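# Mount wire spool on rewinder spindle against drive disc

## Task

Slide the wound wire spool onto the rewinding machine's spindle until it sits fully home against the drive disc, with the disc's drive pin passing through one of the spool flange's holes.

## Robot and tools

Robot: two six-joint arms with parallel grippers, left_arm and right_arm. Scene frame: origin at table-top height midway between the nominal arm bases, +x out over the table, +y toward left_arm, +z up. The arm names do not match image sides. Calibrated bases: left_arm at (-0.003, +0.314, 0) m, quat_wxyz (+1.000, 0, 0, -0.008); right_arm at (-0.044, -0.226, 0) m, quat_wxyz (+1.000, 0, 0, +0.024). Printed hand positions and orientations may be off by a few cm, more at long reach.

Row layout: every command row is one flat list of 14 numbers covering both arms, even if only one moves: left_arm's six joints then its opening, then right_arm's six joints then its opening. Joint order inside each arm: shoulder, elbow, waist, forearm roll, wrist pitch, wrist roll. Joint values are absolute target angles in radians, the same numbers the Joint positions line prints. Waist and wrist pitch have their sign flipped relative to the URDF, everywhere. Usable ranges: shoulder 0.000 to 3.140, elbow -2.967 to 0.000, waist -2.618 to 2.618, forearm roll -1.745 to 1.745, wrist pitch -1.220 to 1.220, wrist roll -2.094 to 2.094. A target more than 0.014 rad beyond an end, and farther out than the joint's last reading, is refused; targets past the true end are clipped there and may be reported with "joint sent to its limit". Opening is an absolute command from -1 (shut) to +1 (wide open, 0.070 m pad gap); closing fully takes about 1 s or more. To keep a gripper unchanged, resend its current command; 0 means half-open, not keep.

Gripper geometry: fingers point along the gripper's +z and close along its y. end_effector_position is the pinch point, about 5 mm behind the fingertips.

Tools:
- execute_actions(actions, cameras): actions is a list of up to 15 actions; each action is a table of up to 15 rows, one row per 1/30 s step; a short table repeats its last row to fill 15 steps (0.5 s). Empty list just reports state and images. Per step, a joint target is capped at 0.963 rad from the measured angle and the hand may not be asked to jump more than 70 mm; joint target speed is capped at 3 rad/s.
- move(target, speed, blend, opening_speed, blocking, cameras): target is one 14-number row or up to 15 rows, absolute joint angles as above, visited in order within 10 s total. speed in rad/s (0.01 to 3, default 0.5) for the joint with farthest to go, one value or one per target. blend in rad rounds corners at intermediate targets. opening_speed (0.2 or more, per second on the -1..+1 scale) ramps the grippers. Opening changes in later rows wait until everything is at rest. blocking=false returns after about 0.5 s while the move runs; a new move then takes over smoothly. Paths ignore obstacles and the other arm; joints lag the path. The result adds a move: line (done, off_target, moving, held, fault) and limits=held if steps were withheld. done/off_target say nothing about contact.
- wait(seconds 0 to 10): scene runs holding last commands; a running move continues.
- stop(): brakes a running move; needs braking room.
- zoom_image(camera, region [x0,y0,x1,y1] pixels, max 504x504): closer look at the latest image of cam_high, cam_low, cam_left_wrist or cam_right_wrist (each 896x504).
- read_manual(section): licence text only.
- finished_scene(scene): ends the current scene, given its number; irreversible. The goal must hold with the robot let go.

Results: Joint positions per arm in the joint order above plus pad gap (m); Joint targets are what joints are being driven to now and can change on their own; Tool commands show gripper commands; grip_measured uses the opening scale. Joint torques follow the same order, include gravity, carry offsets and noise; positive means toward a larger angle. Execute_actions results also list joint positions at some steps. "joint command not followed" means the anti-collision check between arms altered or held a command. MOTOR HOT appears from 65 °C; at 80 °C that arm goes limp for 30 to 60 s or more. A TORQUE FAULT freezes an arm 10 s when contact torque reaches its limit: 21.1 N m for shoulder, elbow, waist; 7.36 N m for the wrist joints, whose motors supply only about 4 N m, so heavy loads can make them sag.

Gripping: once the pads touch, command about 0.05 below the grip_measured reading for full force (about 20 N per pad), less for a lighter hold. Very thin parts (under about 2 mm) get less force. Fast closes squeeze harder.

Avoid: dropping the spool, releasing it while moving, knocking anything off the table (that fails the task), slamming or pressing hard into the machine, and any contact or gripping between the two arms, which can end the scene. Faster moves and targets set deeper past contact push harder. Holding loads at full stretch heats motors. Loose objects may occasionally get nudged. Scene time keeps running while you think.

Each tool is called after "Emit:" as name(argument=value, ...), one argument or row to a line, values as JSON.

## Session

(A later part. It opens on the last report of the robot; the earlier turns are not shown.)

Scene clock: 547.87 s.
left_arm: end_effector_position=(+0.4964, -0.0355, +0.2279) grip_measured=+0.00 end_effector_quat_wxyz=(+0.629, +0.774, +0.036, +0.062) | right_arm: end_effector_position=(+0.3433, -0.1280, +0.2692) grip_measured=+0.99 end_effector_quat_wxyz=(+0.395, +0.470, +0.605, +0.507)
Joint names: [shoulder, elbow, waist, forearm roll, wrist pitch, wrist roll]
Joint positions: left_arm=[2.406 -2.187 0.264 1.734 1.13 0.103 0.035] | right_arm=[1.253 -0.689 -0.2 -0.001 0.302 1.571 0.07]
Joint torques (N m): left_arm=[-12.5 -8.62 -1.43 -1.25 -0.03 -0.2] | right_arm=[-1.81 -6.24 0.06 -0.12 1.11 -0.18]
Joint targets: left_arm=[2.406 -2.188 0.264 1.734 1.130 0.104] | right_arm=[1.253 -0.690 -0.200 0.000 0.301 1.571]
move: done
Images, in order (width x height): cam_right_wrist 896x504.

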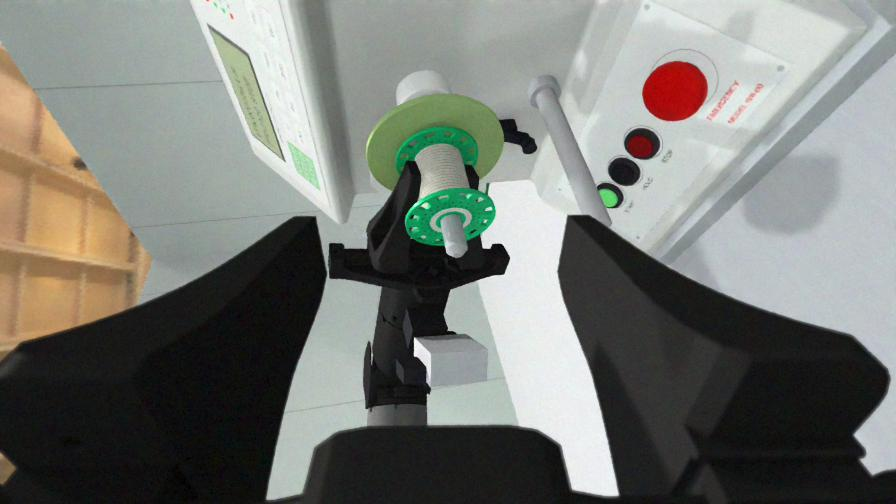

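Emit:
execute_actions(
  actions=[],
  cameras=["cam_right_wrist"],
)

Emit:
zoom_image(
  camera="cam_right_wrist",
  region=[396, 128, 436, 164],
)

Scene clock: 555.93 s.
left_arm: end_effector_position=(+0.4964, -0.0355, +0.2279) grip_measured=-0.01 end_effector_quat_wxyz=(+0.629, +0.774, +0.036, +0.062) | right_arm: end_effector_position=(+0.3433, -0.1280, +0.2692) grip_measured=+0.99 end_effector_quat_wxyz=(+0.395, +0.470, +0.605, +0.507)
Joint names: [shoulder, elbow, waist, forearm roll, wrist pitch, wrist roll]
Joint positions: left_arm=[2.406 -2.187 0.264 1.734 1.13 0.103 0.035] | right_arm=[1.253 -0.689 -0.2 -0.001 0.302 1.571 0.07]
Joint torques (N m): left_arm=[-14.18 -6.15 -2.25 -1.13 -0.16 0.07] | right_arm=[-1.82 -6.22 0.09 -0.13 1.12 -0.18]
Motor temperatures (°C): left_arm=[38 31 32 38 31 29] | right_arm=[35 33 28 33 38 28]
Joint targets: left_arm=[2.406 -2.188 0.264 1.734 1.130 0.104] | right_arm=[1.253 -0.690 -0.200 0.000 0.301 1.571]
Tool commands: left_gripper/opening=-0.06 right_gripper/opening=+1.0
Images, in order (width x height): cam_right_wrist 896x504.

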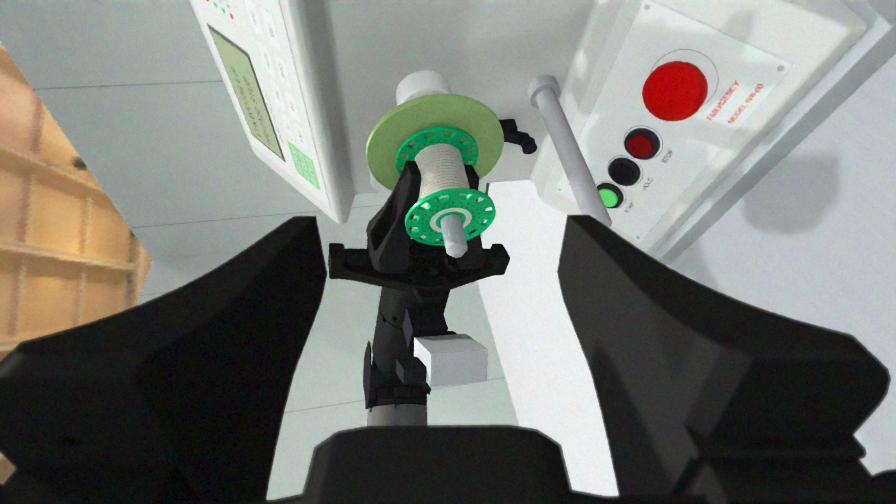

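Scaled by 12.600 from the camera's 896x504 image, which has a finer 1280x720 frame.

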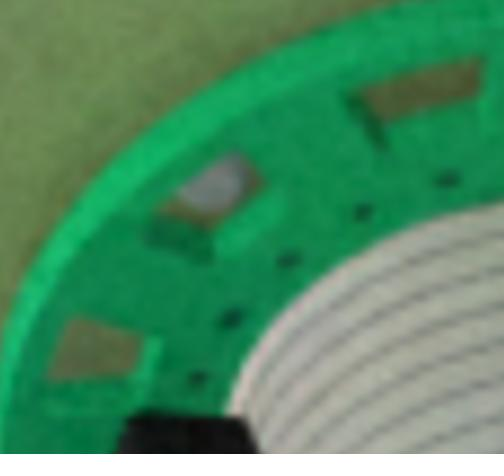

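Emit:
move(
  target=[2.4175,-2.2099,0.2638,1.7388,1.1310,0.0926,-0.06,1.2526,-0.6896,-0.2,0,0.3013,1.571,1.0],
  speed=0.03,
  cameras=["cam_right_wrist"],
)

Emit:
zoom_image(
  camera="cam_right_wrist",
  region=[396, 128, 436, 164],
)

Scene clock: 558.53 s.
left_arm: end_effector_position=(+0.4984, -0.0360, +0.2286) grip_measured=+0.00 end_effector_quat_wxyz=(+0.629, +0.774, +0.036, +0.064) | right_arm: end_effector_position=(+0.3433, -0.1280, +0.2692) grip_measured=+0.99 end_effector_quat_wxyz=(+0.395, +0.470, +0.605, +0.507)
Joint names: [shoulder, elbow, waist, forearm roll, wrist pitch, wrist roll]
Joint positions: left_arm=[2.417 -2.21 0.264 1.739 1.131 0.093 0.035] | right_arm=[1.253 -0.689 -0.2 -0.001 0.302 1.571 0.07]
Joint torques (N m): left_arm=[-13.05 -9.05 -2.29 -1.37 -0.17 -0.19] | right_arm=[-1.83 -6.22 0.09 -0.13 1.12 -0.17]
Joint targets: left_arm=[2.418 -2.210 0.264 1.739 1.131 0.093] | right_arm=[1.253 -0.690 -0.200 0.000 0.301 1.571]
move: done
Images, in order (width x height): cam_right_wrist 896x504.

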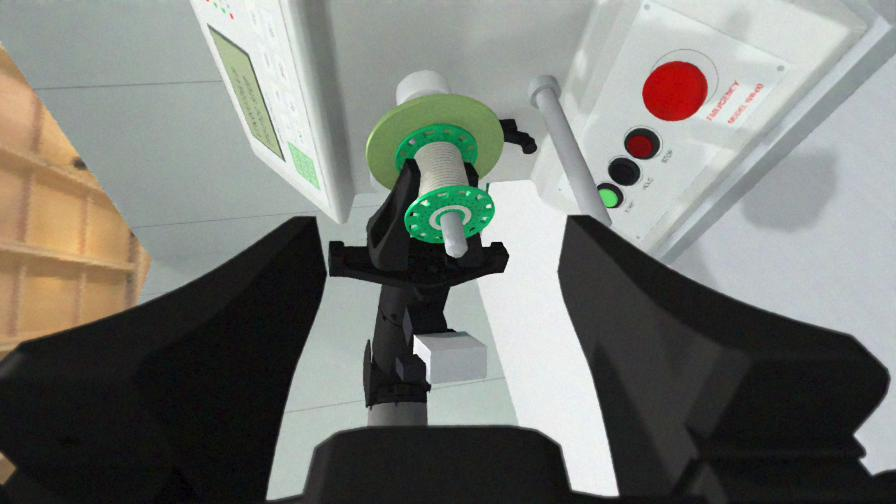

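Scaled by 12.600 from the camera's 896x504 image, which has a finer 1280x720 frame.

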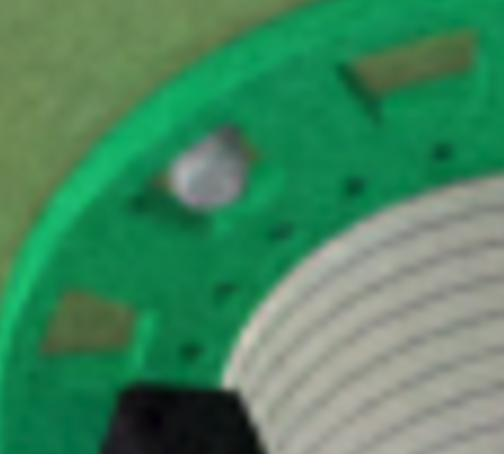

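Emit:
move(
  target=[2.4229,-2.2203,0.2637,1.7410,1.1317,0.0873,-0.06,1.2526,-0.6896,-0.2,0,0.3013,1.571,1.0],
  speed=0.02,
  cameras=["cam_right_wrist"],
)

Emit:
zoom_image(
  camera="cam_right_wrist",
  region=[398, 108, 494, 194],
)

Scene clock: 561.17 s.
left_arm: end_effector_position=(+0.4990, -0.0363, +0.2283) grip_measured=+0.00 end_effector_quat_wxyz=(+0.629, +0.774, +0.035, +0.063) | right_arm: end_effector_position=(+0.3433, -0.1280, +0.2692) grip_measured=+0.99 end_effector_quat_wxyz=(+0.395, +0.470, +0.605, +0.507)
Joint names: [shoulder, elbow, waist, forearm roll, wrist pitch, wrist roll]
Joint positions: left_arm=[2.423 -2.22 0.264 1.741 1.132 0.088 0.035] | right_arm=[1.253 -0.689 -0.2 -0.001 0.302 1.571 0.07]
Joint torques (N m): left_arm=[-12.69 -9.43 -1.88 -1.54 -0.6 -0.21] | right_arm=[-1.84 -6.21 0.13 -0.12 1.13 -0.17]
Joint targets: left_arm=[2.423 -2.220 0.264 1.741 1.132 0.087] | right_arm=[1.253 -0.690 -0.200 0.000 0.301 1.571]
move: done
Images, in order (width x height): cam_right_wrist 896x504.

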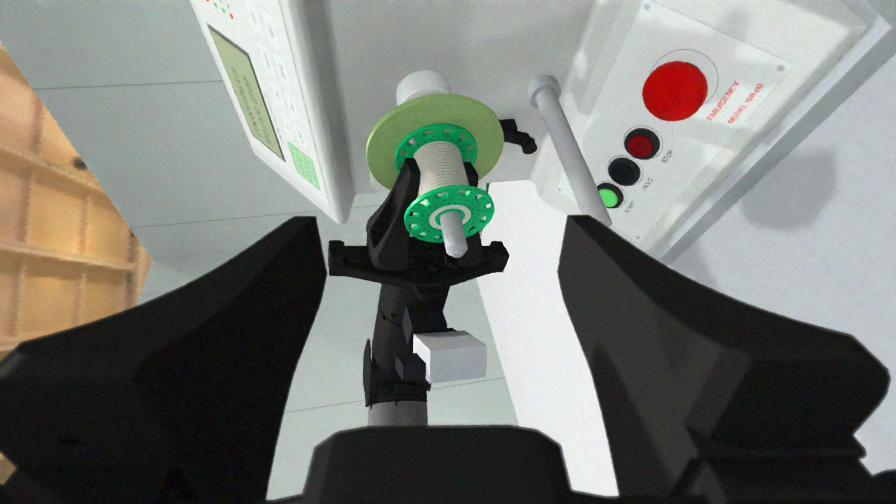

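Scaled by 5.250 from the camera's 896x504 image, which has a finer 1280x720 frame.

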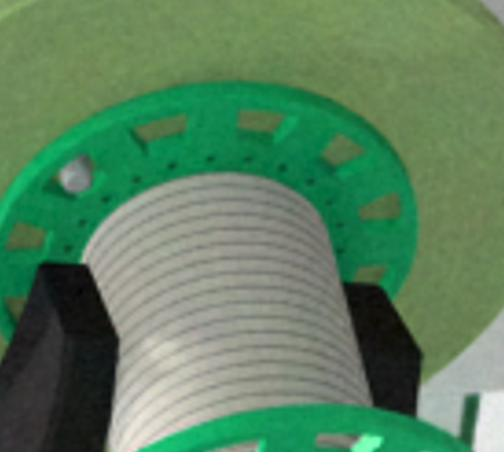

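Emit:
zoom_image(
  camera="cam_right_wrist",
  region=[396, 122, 424, 147],
)

Emit:
zoom_image(
  camera="cam_right_wrist",
  region=[450, 120, 490, 160],
)

Scaled by 18.000 from the camera's 896x504 image, which has a finer 1280x720 frame.

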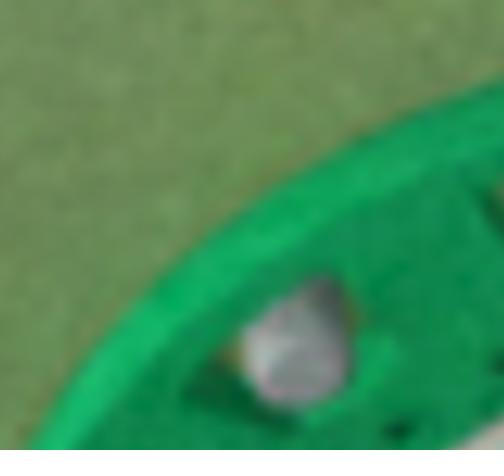

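Scaled by 12.600 from the camera's 896x504 image, which has a finer 1280x720 frame.

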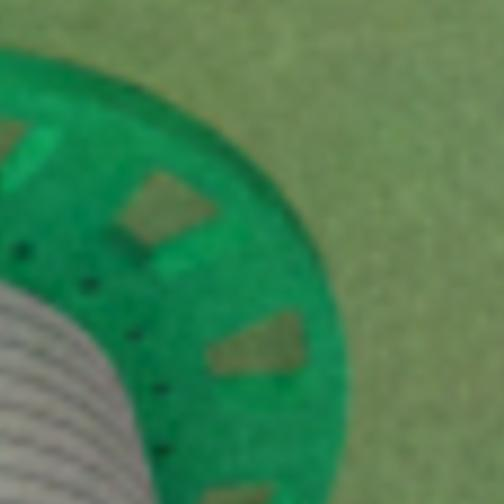

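Emit:
move(
  target=[2.4283,-2.2307,0.2636,1.7432,1.1324,0.0820,-0.06,1.2526,-0.6896,-0.2,0,0.3013,1.571,1.0],
  speed=0.02,
  cameras=["cam_right_wrist"],
)

Emit:
zoom_image(
  camera="cam_right_wrist",
  region=[396, 122, 424, 147],
)

Scene clock: 566.43 s.
left_arm: end_effector_position=(+0.4994, -0.0365, +0.2284) grip_measured=+0.00 end_effector_quat_wxyz=(+0.629, +0.774, +0.035, +0.062) | right_arm: end_effector_position=(+0.3433, -0.1280, +0.2692) grip_measured=+0.99 end_effector_quat_wxyz=(+0.395, +0.470, +0.605, +0.507)
Joint names: [shoulder, elbow, waist, forearm roll, wrist pitch, wrist roll]
Joint positions: left_arm=[2.427 -2.23 0.264 1.744 1.135 0.082 0.035] | right_arm=[1.253 -0.689 -0.2 -0.001 0.302 1.571 0.07]
Joint torques (N m): left_arm=[-10.48 -10.26 -1.72 -1.91 -2.43 -0.09] | right_arm=[-1.85 -6.18 0.07 -0.11 1.13 -0.17]
Joint targets: left_arm=[2.428 -2.231 0.264 1.743 1.132 0.082] | right_arm=[1.253 -0.690 -0.200 0.000 0.301 1.571]
move: done
Images, in order (width x height): cam_right_wrist 896x504.

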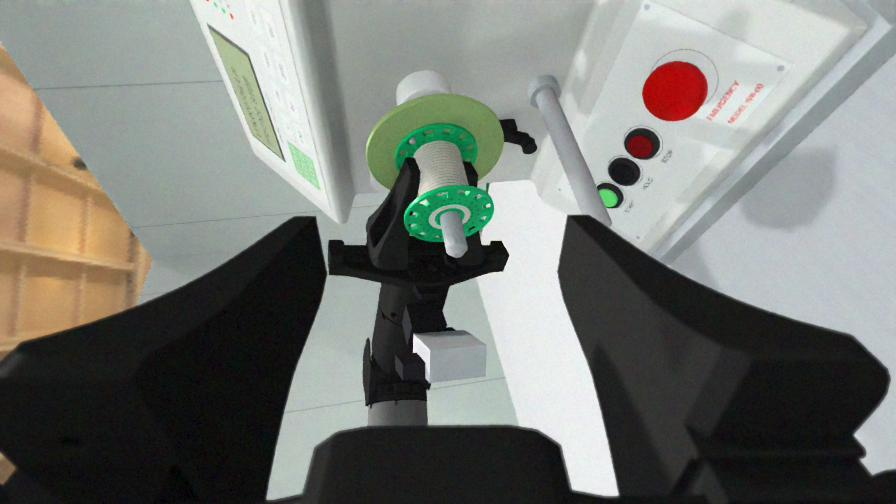

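Scaled by 18.000 from the camera's 896x504 image, which has a finer 1280x720 frame.

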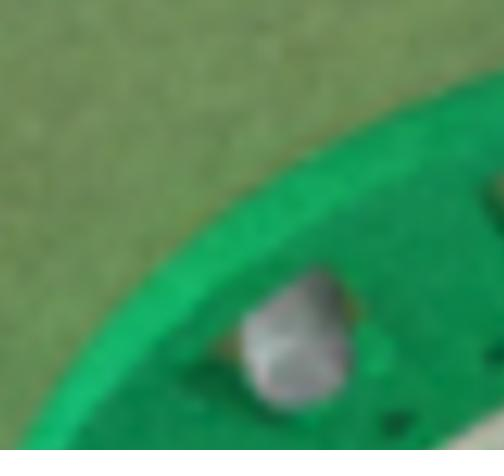

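Emit:
wait(
  seconds=0.1,
  cameras=["cam_left_wrist", "cam_right_wrist"],
)

Emit:
zoom_image(
  camera="cam_right_wrist",
  region=[390, 110, 450, 160],
)

Scene clock: 573.70 s.
left_arm: end_effector_position=(+0.4995, -0.0366, +0.2282) grip_measured=+0.00 end_effector_quat_wxyz=(+0.629, +0.774, +0.035, +0.062) | right_arm: end_effector_position=(+0.3433, -0.1280, +0.2692) grip_measured=+0.99 end_effector_quat_wxyz=(+0.395, +0.470, +0.605, +0.507)
Joint names: [shoulder, elbow, waist, forearm roll, wrist pitch, wrist roll]
Joint positions: left_arm=[2.428 -2.231 0.264 1.744 1.135 0.082 0.035] | right_arm=[1.253 -0.689 -0.2 -0.001 0.302 1.571 0.07]
Joint torques (N m): left_arm=[-9.73 -9.81 -0.91 -2.11 -2.95 0.22] | right_arm=[-1.84 -6.12 0.07 -0.09 1.14 -0.16]
Motor temperatures (°C): left_arm=[37 31 31 40 40 29] | right_arm=[35 33 28 33 38 28]
Joint targets: left_arm=[2.428 -2.231 0.264 1.743 1.132 0.082] | right_arm=[1.253 -0.690 -0.200 0.000 0.301 1.571]
Tool commands: left_gripper/opening=-0.06 right_gripper/opening=+1.0
wait: 0.10 s; at rest from the start
Images, in order (width x height): cam_left_wrist 896x504, cam_right_wrist 896x504.

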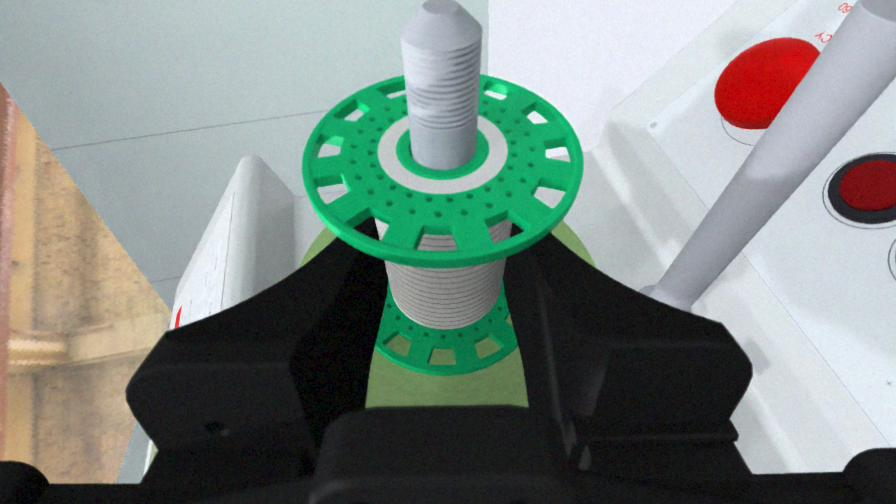

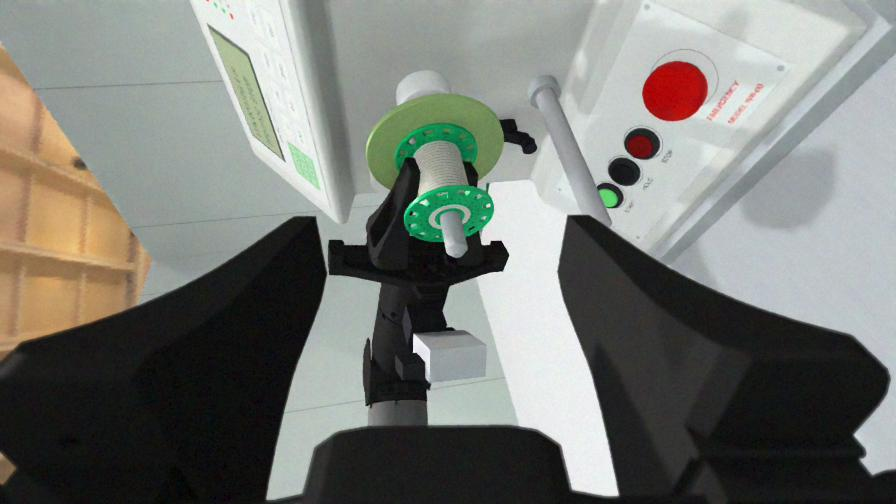

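Scaled by 8.400 from the camera's 896x504 image, which has a finer 1280x720 frame.

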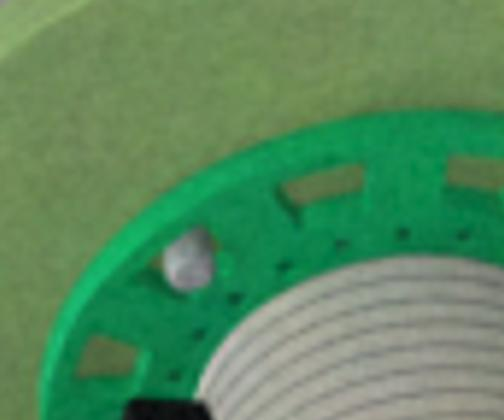

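Emit:
zoom_image(
  camera="cam_left_wrist",
  region=[360, 280, 540, 420],
)

Scaled by 2.800 from the camera's 896x504 image, which has a finer 1280x720 frame.

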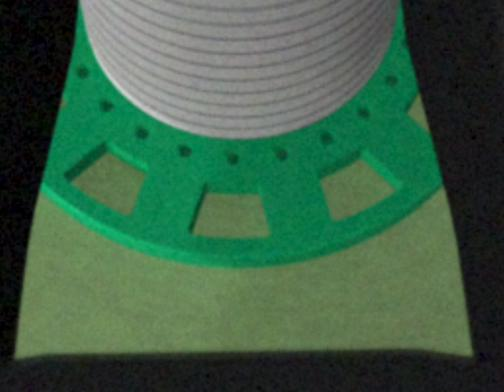

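Emit:
move(
  target=[2.4283,-2.2307,0.2636,1.7432,1.1324,0.0820,0.2,1.2526,-0.6896,-0.2,0,0.3013,1.571,1.0],
  speed=0.05,
  opening_speed=0.4,
  cameras=["cam_left_wrist", "cam_right_wrist"],
)

Emit:
zoom_image(
  camera="cam_right_wrist",
  region=[390, 110, 450, 160],
)

Scene clock: 586.80 s.
left_arm: end_effector_position=(+0.5009, -0.0360, +0.2280) grip_measured=+0.20 end_effector_quat_wxyz=(+0.629, +0.774, +0.037, +0.064) | right_arm: end_effector_position=(+0.3433, -0.1280, +0.2692) grip_measured=+0.99 end_effector_quat_wxyz=(+0.395, +0.470, +0.605, +0.507)
Joint names: [shoulder, elbow, waist, forearm roll, wrist pitch, wrist roll]
Joint positions: left_arm=[2.429 -2.232 0.263 1.743 1.131 0.082 0.042] | right_arm=[1.253 -0.689 -0.2 -0.001 0.302 1.571 0.07]
Joint torques (N m): left_arm=[-13.04 -5.24 0.64 -0.86 0.12 -0.02] | right_arm=[-1.87 -6.09 0.06 -0.09 1.15 -0.16]
Motor temperatures (°C): left_arm=[36 31 31 41 49 29] | right_arm=[35 33 28 33 38 28]
Joint targets: left_arm=[2.428 -2.231 0.264 1.743 1.132 0.082] | right_arm=[1.253 -0.690 -0.200 0.000 0.301 1.571]
move: done
Images, in order (width x height): cam_left_wrist 896x504, cam_right_wrist 896x504.

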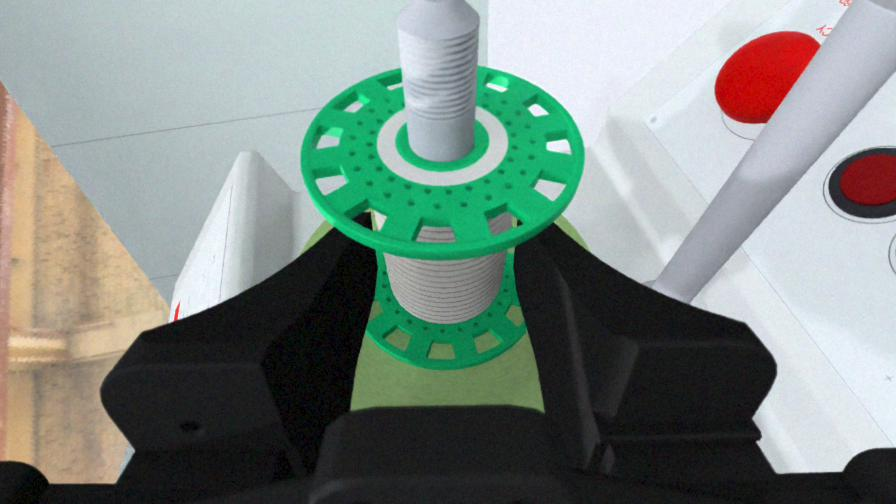

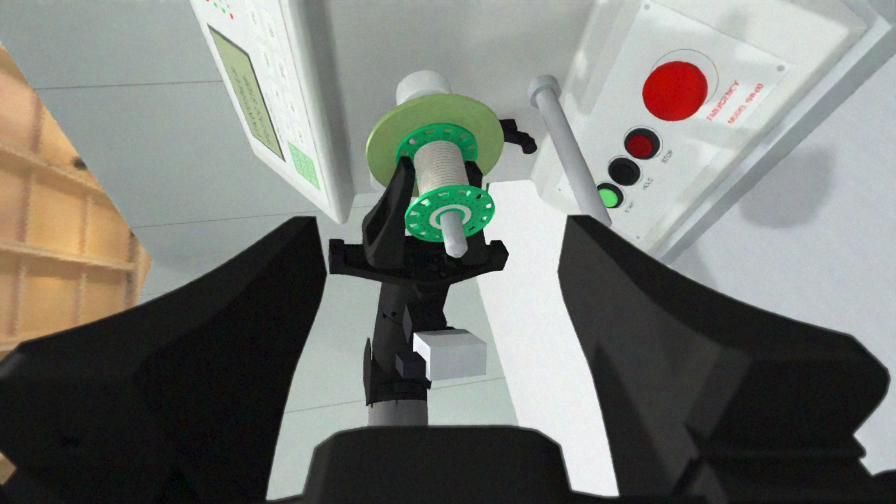

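Scaled by 8.400 from the camera's 896x504 image, which has a finer 1280x720 frame.

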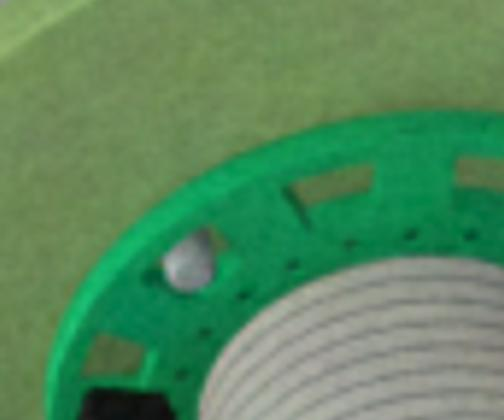

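Emit:
zoom_image(
  camera="cam_right_wrist",
  region=[396, 122, 424, 147],
)

Emit:
zoom_image(
  camera="cam_left_wrist",
  region=[350, 270, 550, 420],
)

Scaled by 18.000 from the camera's 896x504 image, which has a finer 1280x720 frame.

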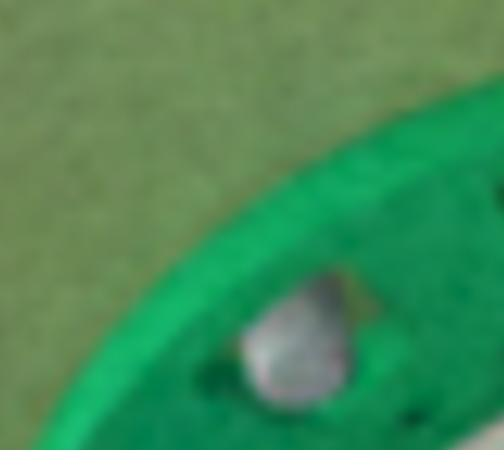

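Scaled by 2.520 from the camera's 896x504 image, which has a finer 1280x720 frame.

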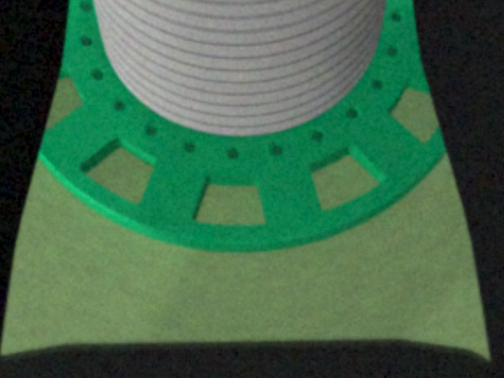

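Emit:
move(
  target=[
    [2.4291,-2.2109,0.2614,1.7067,1.1346,0.1077,0.2,1.2526,-0.6896,-0.2,0,0.3013,1.571,1.0],
    [2.4375,-2.2273,0.2612,1.7100,1.1357,0.0996,0.2,1.2526,-0.6896,-0.2,0,0.3013,1.571,1.0],
  ],
  speed=0.04,
  cameras=["cam_left_wrist", "cam_right_wrist"],
)

Emit:
zoom_image(
  camera="cam_right_wrist",
  region=[390, 110, 450, 160],
)

Scene clock: 593.70 s.
left_arm: end_effector_position=(+0.5018, -0.0366, +0.2284) grip_measured=+0.20 end_effector_quat_wxyz=(+0.639, +0.766, +0.038, +0.061) | right_arm: end_effector_position=(+0.3433, -0.1280, +0.2692) grip_measured=+0.99 end_effector_quat_wxyz=(+0.395, +0.470, +0.605, +0.507)
Joint names: [shoulder, elbow, waist, forearm roll, wrist pitch, wrist roll]
Joint positions: left_arm=[2.437 -2.227 0.261 1.709 1.135 0.1 0.042] | right_arm=[1.253 -0.689 -0.2 -0.001 0.302 1.571 0.07]
Joint torques (N m): left_arm=[-11.3 -7.73 -0.31 -0.87 0.12 -0.17] | right_arm=[-1.86 -6.08 0.05 -0.09 1.16 -0.15]
Joint targets: left_arm=[2.437 -2.227 0.261 1.710 1.136 0.100] | right_arm=[1.253 -0.690 -0.200 0.000 0.301 1.571]
move: done
Images, in order (width x height): cam_left_wrist 896x504, cam_right_wrist 896x504.

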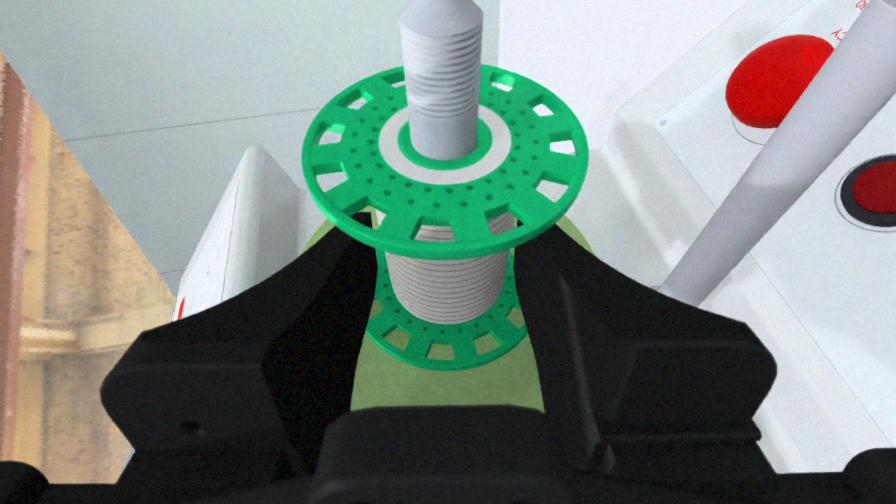

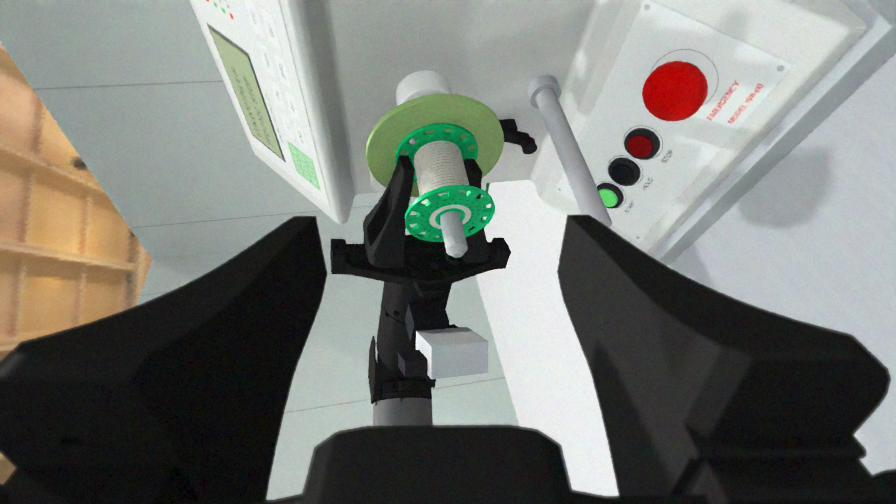

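Scaled by 8.400 from the camera's 896x504 image, which has a finer 1280x720 frame.

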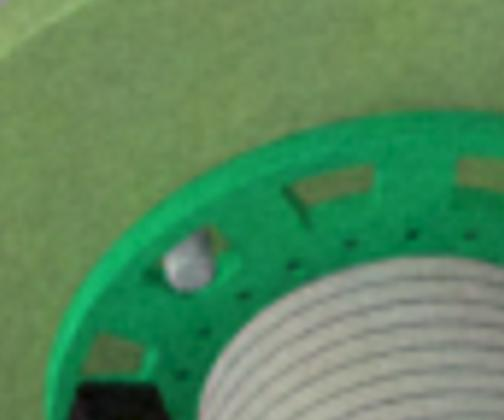

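Emit:
move(
  target=[2.4459,-2.2437,0.2610,1.7133,1.1368,0.0915,0.2,1.2526,-0.6896,-0.2,0,0.3013,1.571,1.0],
  speed=0.03,
  cameras=["cam_right_wrist"],
)

Emit:
zoom_image(
  camera="cam_right_wrist",
  region=[398, 108, 494, 194],
)

Scene clock: 595.63 s.
left_arm: end_effector_position=(+0.5027, -0.0370, +0.2286) grip_measured=+0.20 end_effector_quat_wxyz=(+0.639, +0.766, +0.037, +0.061) | right_arm: end_effector_position=(+0.3433, -0.1280, +0.2692) grip_measured=+0.99 end_effector_quat_wxyz=(+0.395, +0.470, +0.605, +0.507)
Joint names: [shoulder, elbow, waist, forearm roll, wrist pitch, wrist roll]
Joint positions: left_arm=[2.445 -2.244 0.261 1.713 1.138 0.092 0.042] | right_arm=[1.253 -0.689 -0.2 -0.001 0.302 1.571 0.07]
Joint torques (N m): left_arm=[-11.31 -7.67 -0.34 -0.94 -0.09 -0.11] | right_arm=[-1.87 -6.04 0.09 -0.08 1.16 -0.15]
Motor temperatures (°C): left_arm=[37 31 31 40 44 29] | right_arm=[35 33 28 33 38 28]
Joint targets: left_arm=[2.446 -2.244 0.261 1.713 1.137 0.092] | right_arm=[1.253 -0.690 -0.200 0.000 0.301 1.571]
move: done
Images, in order (width x height): cam_right_wrist 896x504.

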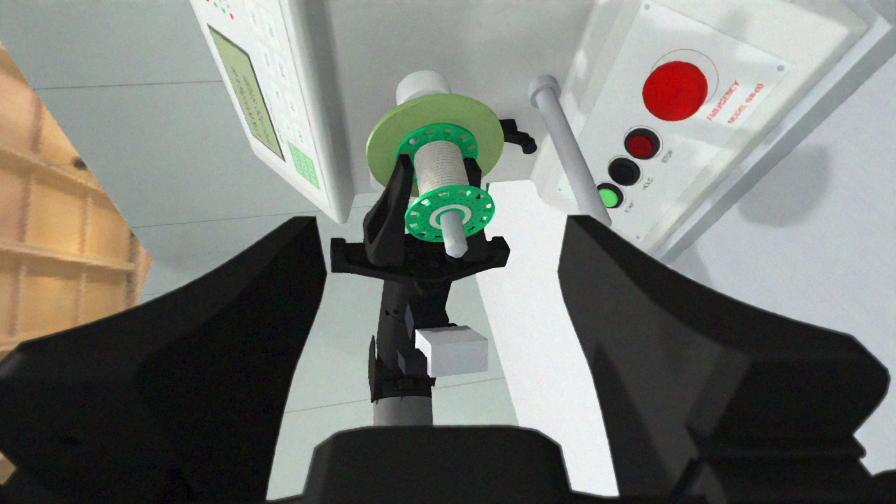

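Scaled by 5.250 from the camera's 896x504 image, which has a finer 1280x720 frame.

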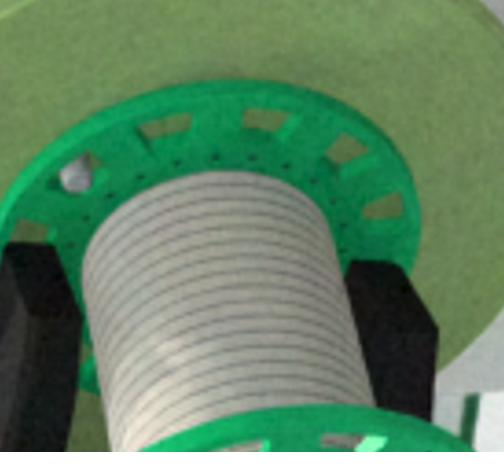

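Emit:
move(
  target=[2.4515,-2.2547,0.2609,1.7155,1.1375,0.0861,0.2,1.2526,-0.6896,-0.2,0,0.3013,1.571,1.0],
  speed=0.03,
  cameras=[],
)

Scene clock: 597.37 s.
left_arm: end_effector_position=(+0.5030, -0.0373, +0.2286) grip_measured=+0.20 end_effector_quat_wxyz=(+0.639, +0.766, +0.037, +0.060) | right_arm: end_effector_position=(+0.3433, -0.1280, +0.2692) grip_measured=+0.99 end_effector_quat_wxyz=(+0.395, +0.470, +0.605, +0.507)
Joint names: [shoulder, elbow, waist, forearm roll, wrist pitch, wrist roll]
Joint positions: left_arm=[2.45 -2.254 0.261 1.716 1.14 0.086 0.042] | right_arm=[1.253 -0.689 -0.2 -0.001 0.302 1.571 0.07]
Joint torques (N m): left_arm=[-10.41 -9.31 -0.61 -1.43 -1.67 0.24] | right_arm=[-1.86 -6.08 0.08 -0.07 1.16 -0.15]
Joint targets: left_arm=[2.451 -2.255 0.261 1.716 1.138 0.086] | right_arm=[1.253 -0.690 -0.200 0.000 0.301 1.571]
move: done
No camera images: "cameras" was empty.

Emit:
move(
  target=[2.4549,-2.2613,0.2608,1.7168,1.1379,0.0829,0.2,1.2526,-0.6896,-0.2,0,0.3013,1.571,1.0],
  speed=0.02,
  cameras=["cam_right_wrist"],
)

Emit:
zoom_image(
  camera="cam_right_wrist",
  region=[390, 110, 450, 160],
)

Scene clock: 599.20 s.
left_arm: end_effector_position=(+0.5033, -0.0375, +0.2281) grip_measured=+0.20 end_effector_quat_wxyz=(+0.639, +0.766, +0.036, +0.059) | right_arm: end_effector_position=(+0.3433, -0.1280, +0.2692) grip_measured=+0.99 end_effector_quat_wxyz=(+0.395, +0.470, +0.605, +0.507)
Joint names: [shoulder, elbow, waist, forearm roll, wrist pitch, wrist roll]
Joint positions: left_arm=[2.455 -2.261 0.261 1.717 1.143 0.083 0.042] | right_arm=[1.253 -0.689 -0.2 -0.001 0.302 1.571 0.07]
Joint torques (N m): left_arm=[-9.88 -10.76 -1.43 -1.92 -2.96 0.47] | right_arm=[-1.92 -6.05 0.1 -0.08 1.16 -0.15]
Joint targets: left_arm=[2.455 -2.261 0.261 1.717 1.138 0.083] | right_arm=[1.253 -0.690 -0.200 0.000 0.301 1.571]
move: done
Images, in order (width x height): cam_right_wrist 896x504.

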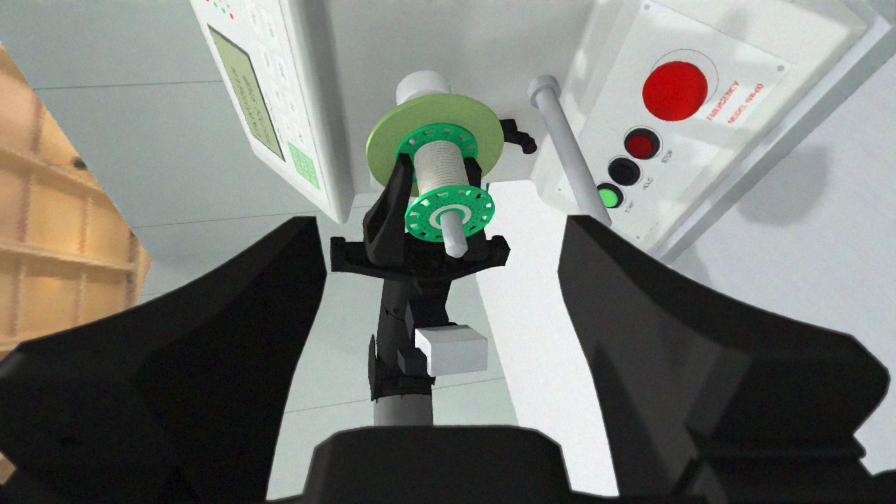

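Scaled by 8.400 from the camera's 896x504 image, which has a finer 1280x720 frame.

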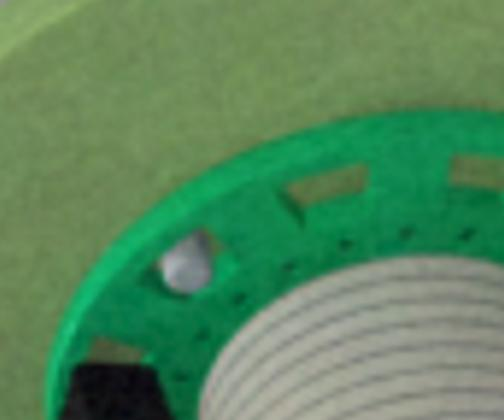

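Emit:
move(
  target=[
    [2.4431,-2.2382,0.2611,1.7122,1.1364,0.0942,0.2,1.2526,-0.6896,-0.2,0,0.3013,1.571,1.0],
    [2.4431,-2.2382,0.2611,1.7122,1.1364,0.0942,1.0,1.2526,-0.6896,-0.2,0,0.3013,1.571,1.0],
  ],
  speed=0.04,
  opening_speed=0.6,
  cameras=["cam_left_wrist", "cam_right_wrist"],
)

Emit:
zoom_image(
  camera="cam_right_wrist",
  region=[390, 110, 450, 160],
)

Scene clock: 624.93 s.
left_arm: end_effector_position=(+0.5034, -0.0359, +0.2276) grip_measured=+0.99 end_effector_quat_wxyz=(+0.638, +0.766, +0.039, +0.062) | right_arm: end_effector_position=(+0.3433, -0.1280, +0.2692) grip_measured=+0.99 end_effector_quat_wxyz=(+0.395, +0.470, +0.605, +0.507)
Joint names: [shoulder, elbow, waist, forearm roll, wrist pitch, wrist roll]
Joint positions: left_arm=[2.444 -2.239 0.259 1.713 1.136 0.094 0.07] | right_arm=[1.253 -0.689 -0.2 -0.001 0.302 1.571 0.07]
Joint torques (N m): left_arm=[-13.21 -5.25 1.16 -1.02 0.13 -0.2] | right_arm=[-1.89 -6 0.08 -0.06 1.18 -0.13]
Motor temperatures (°C): left_arm=[36 32 32 41 57 29] | right_arm=[35 33 28 33 38 28]
Joint targets: left_arm=[2.443 -2.238 0.261 1.712 1.136 0.094] | right_arm=[1.253 -0.690 -0.200 0.000 0.301 1.571]
move: done
Images, in order (width x height): cam_left_wrist 896x504, cam_right_wrist 896x504.

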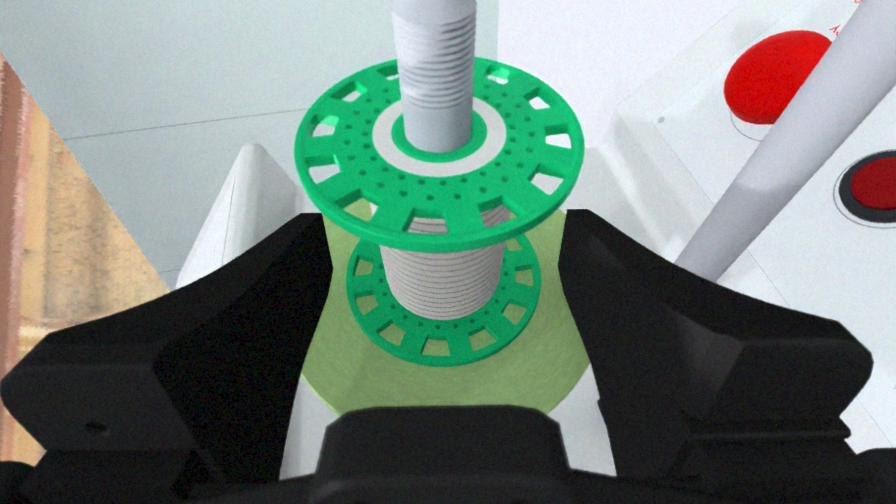

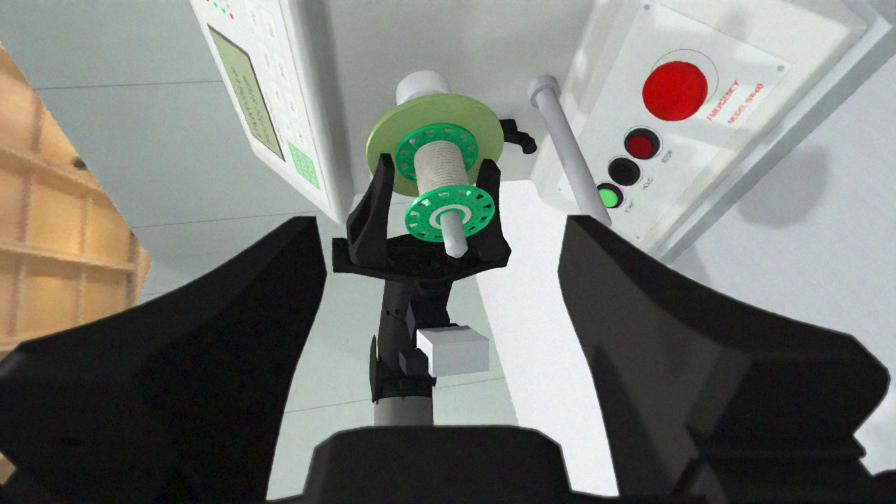

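Scaled by 8.400 from the camera's 896x504 image, which has a finer 1280x720 frame.

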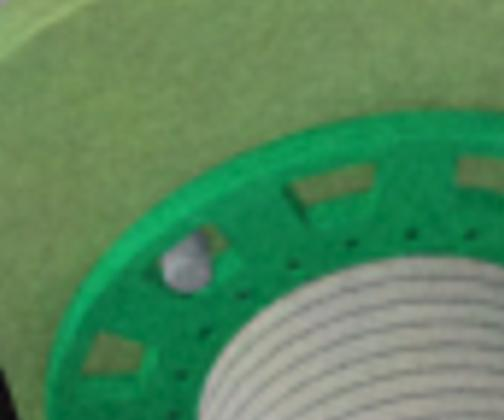

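Emit:
zoom_image(
  camera="cam_left_wrist",
  region=[320, 220, 480, 380],
)

Emit:
zoom_image(
  camera="cam_right_wrist",
  region=[356, 84, 516, 204],
)

Scaled by 3.150 from the camera's 896x504 image, which has a finer 1280x720 frame.

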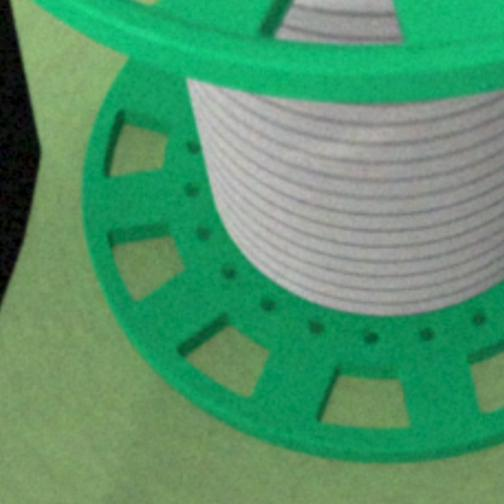

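Scaled by 3.150 from the camera's 896x504 image, which has a finer 1280x720 frame.

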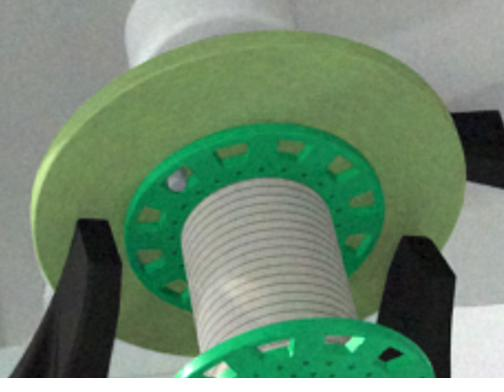

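Emit:
move(
  target=[
    [2.2639,-1.9288,0.1797,1.6483,1.1234,0.2515,1.0,1.2526,-0.6896,-0.2,0,0.3013,1.571,1.0],
    [2.1407,-1.7389,0.0872,1.6176,1.1413,0.3406,1.0,1.2526,-0.6896,-0.2,0,0.3013,1.571,1.0],
  ],
  speed=[0.25,0.4],
  blend=[0.03,0],
  cameras=["cam_left_wrist", "cam_right_wrist"],
)

Emit:
zoom_image(
  camera="cam_right_wrist",
  region=[390, 110, 450, 160],
)

Scene clock: 633.83 s.
left_arm: end_effector_position=(+0.4888, +0.0616, +0.2458) grip_measured=+0.99 end_effector_quat_wxyz=(+0.633, +0.760, +0.087, +0.118) | right_arm: end_effector_position=(+0.3433, -0.1280, +0.2692) grip_measured=+0.99 end_effector_quat_wxyz=(+0.395, +0.470, +0.605, +0.507)
Joint names: [shoulder, elbow, waist, forearm roll, wrist pitch, wrist roll]
Joint positions: left_arm=[2.139 -1.737 0.085 1.618 1.141 0.341 0.07] | right_arm=[1.253 -0.689 -0.2 -0.001 0.302 1.571 0.07]
Joint torques (N m): left_arm=[-9.34 -7.55 1.19 -0.88 0.2 -0.23] | right_arm=[-1.95 -5.98 0.07 -0.04 1.18 -0.13]
Motor temperatures (°C): left_arm=[37 31 31 40 50 29] | right_arm=[35 33 28 33 38 28]
Joint targets: left_arm=[2.141 -1.739 0.087 1.618 1.141 0.341] | right_arm=[1.253 -0.690 -0.200 0.000 0.301 1.571]
move: done
Images, in order (width x height): cam_left_wrist 896x504, cam_right_wrist 896x504.

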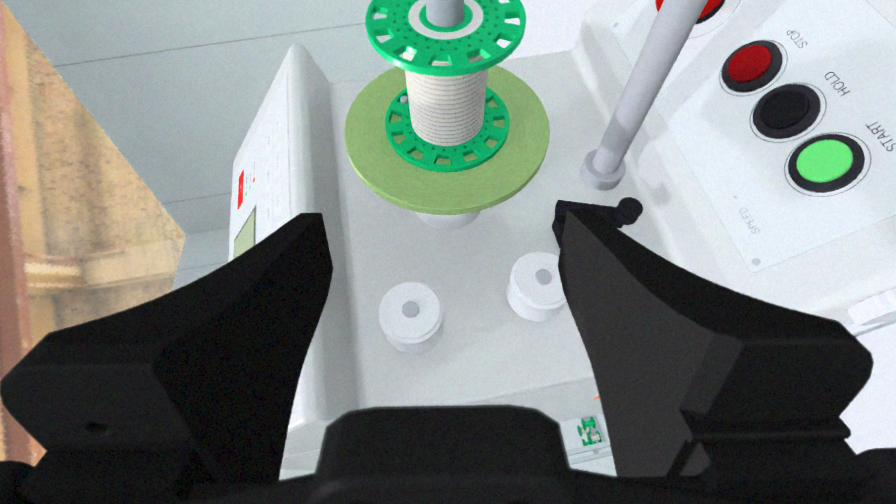

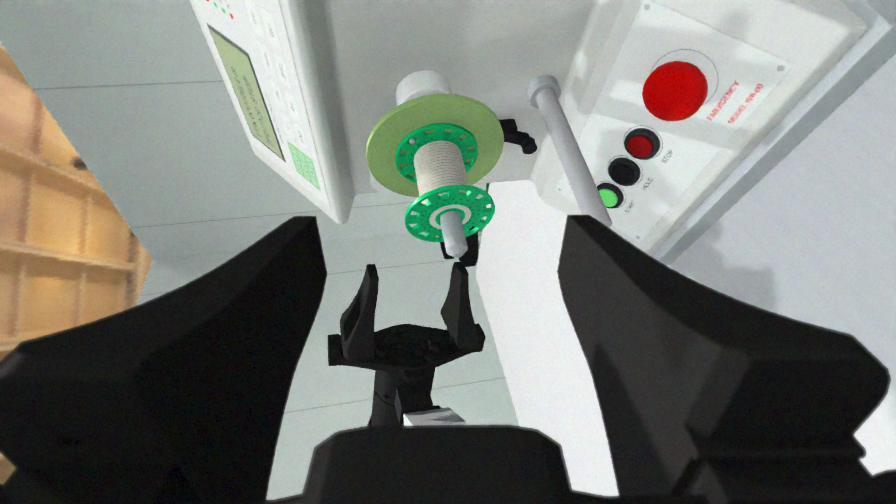

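Scaled by 8.400 from the camera's 896x504 image, which has a finer 1280x720 frame.

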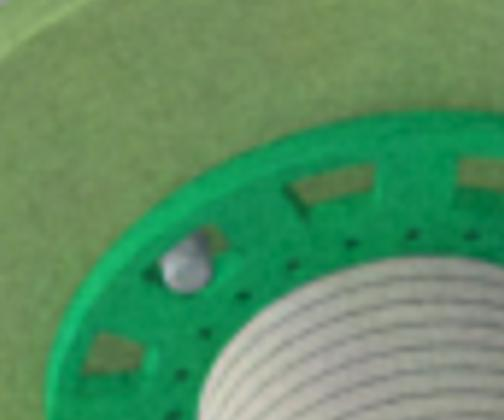

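Emit:
zoom_image(
  camera="cam_left_wrist",
  region=[370, 70, 530, 190],
)

Emit:
zoom_image(
  camera="cam_left_wrist",
  region=[384, 84, 424, 120],
)

Scaled by 3.150 from the camera's 896x504 image, which has a finer 1280x720 frame.

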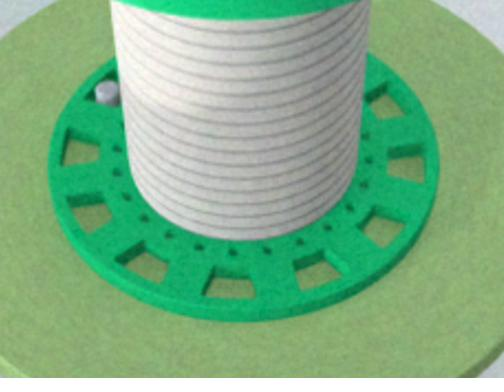

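Scaled by 12.600 from the camera's 896x504 image, which has a finer 1280x720 frame.

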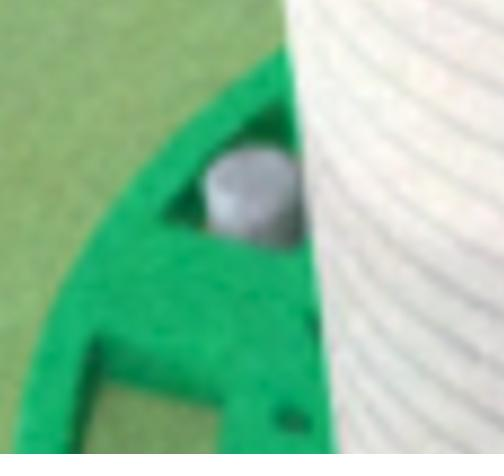

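Emit:
finished_scene(
  scene=2,
)

The scene is finished: the task was done.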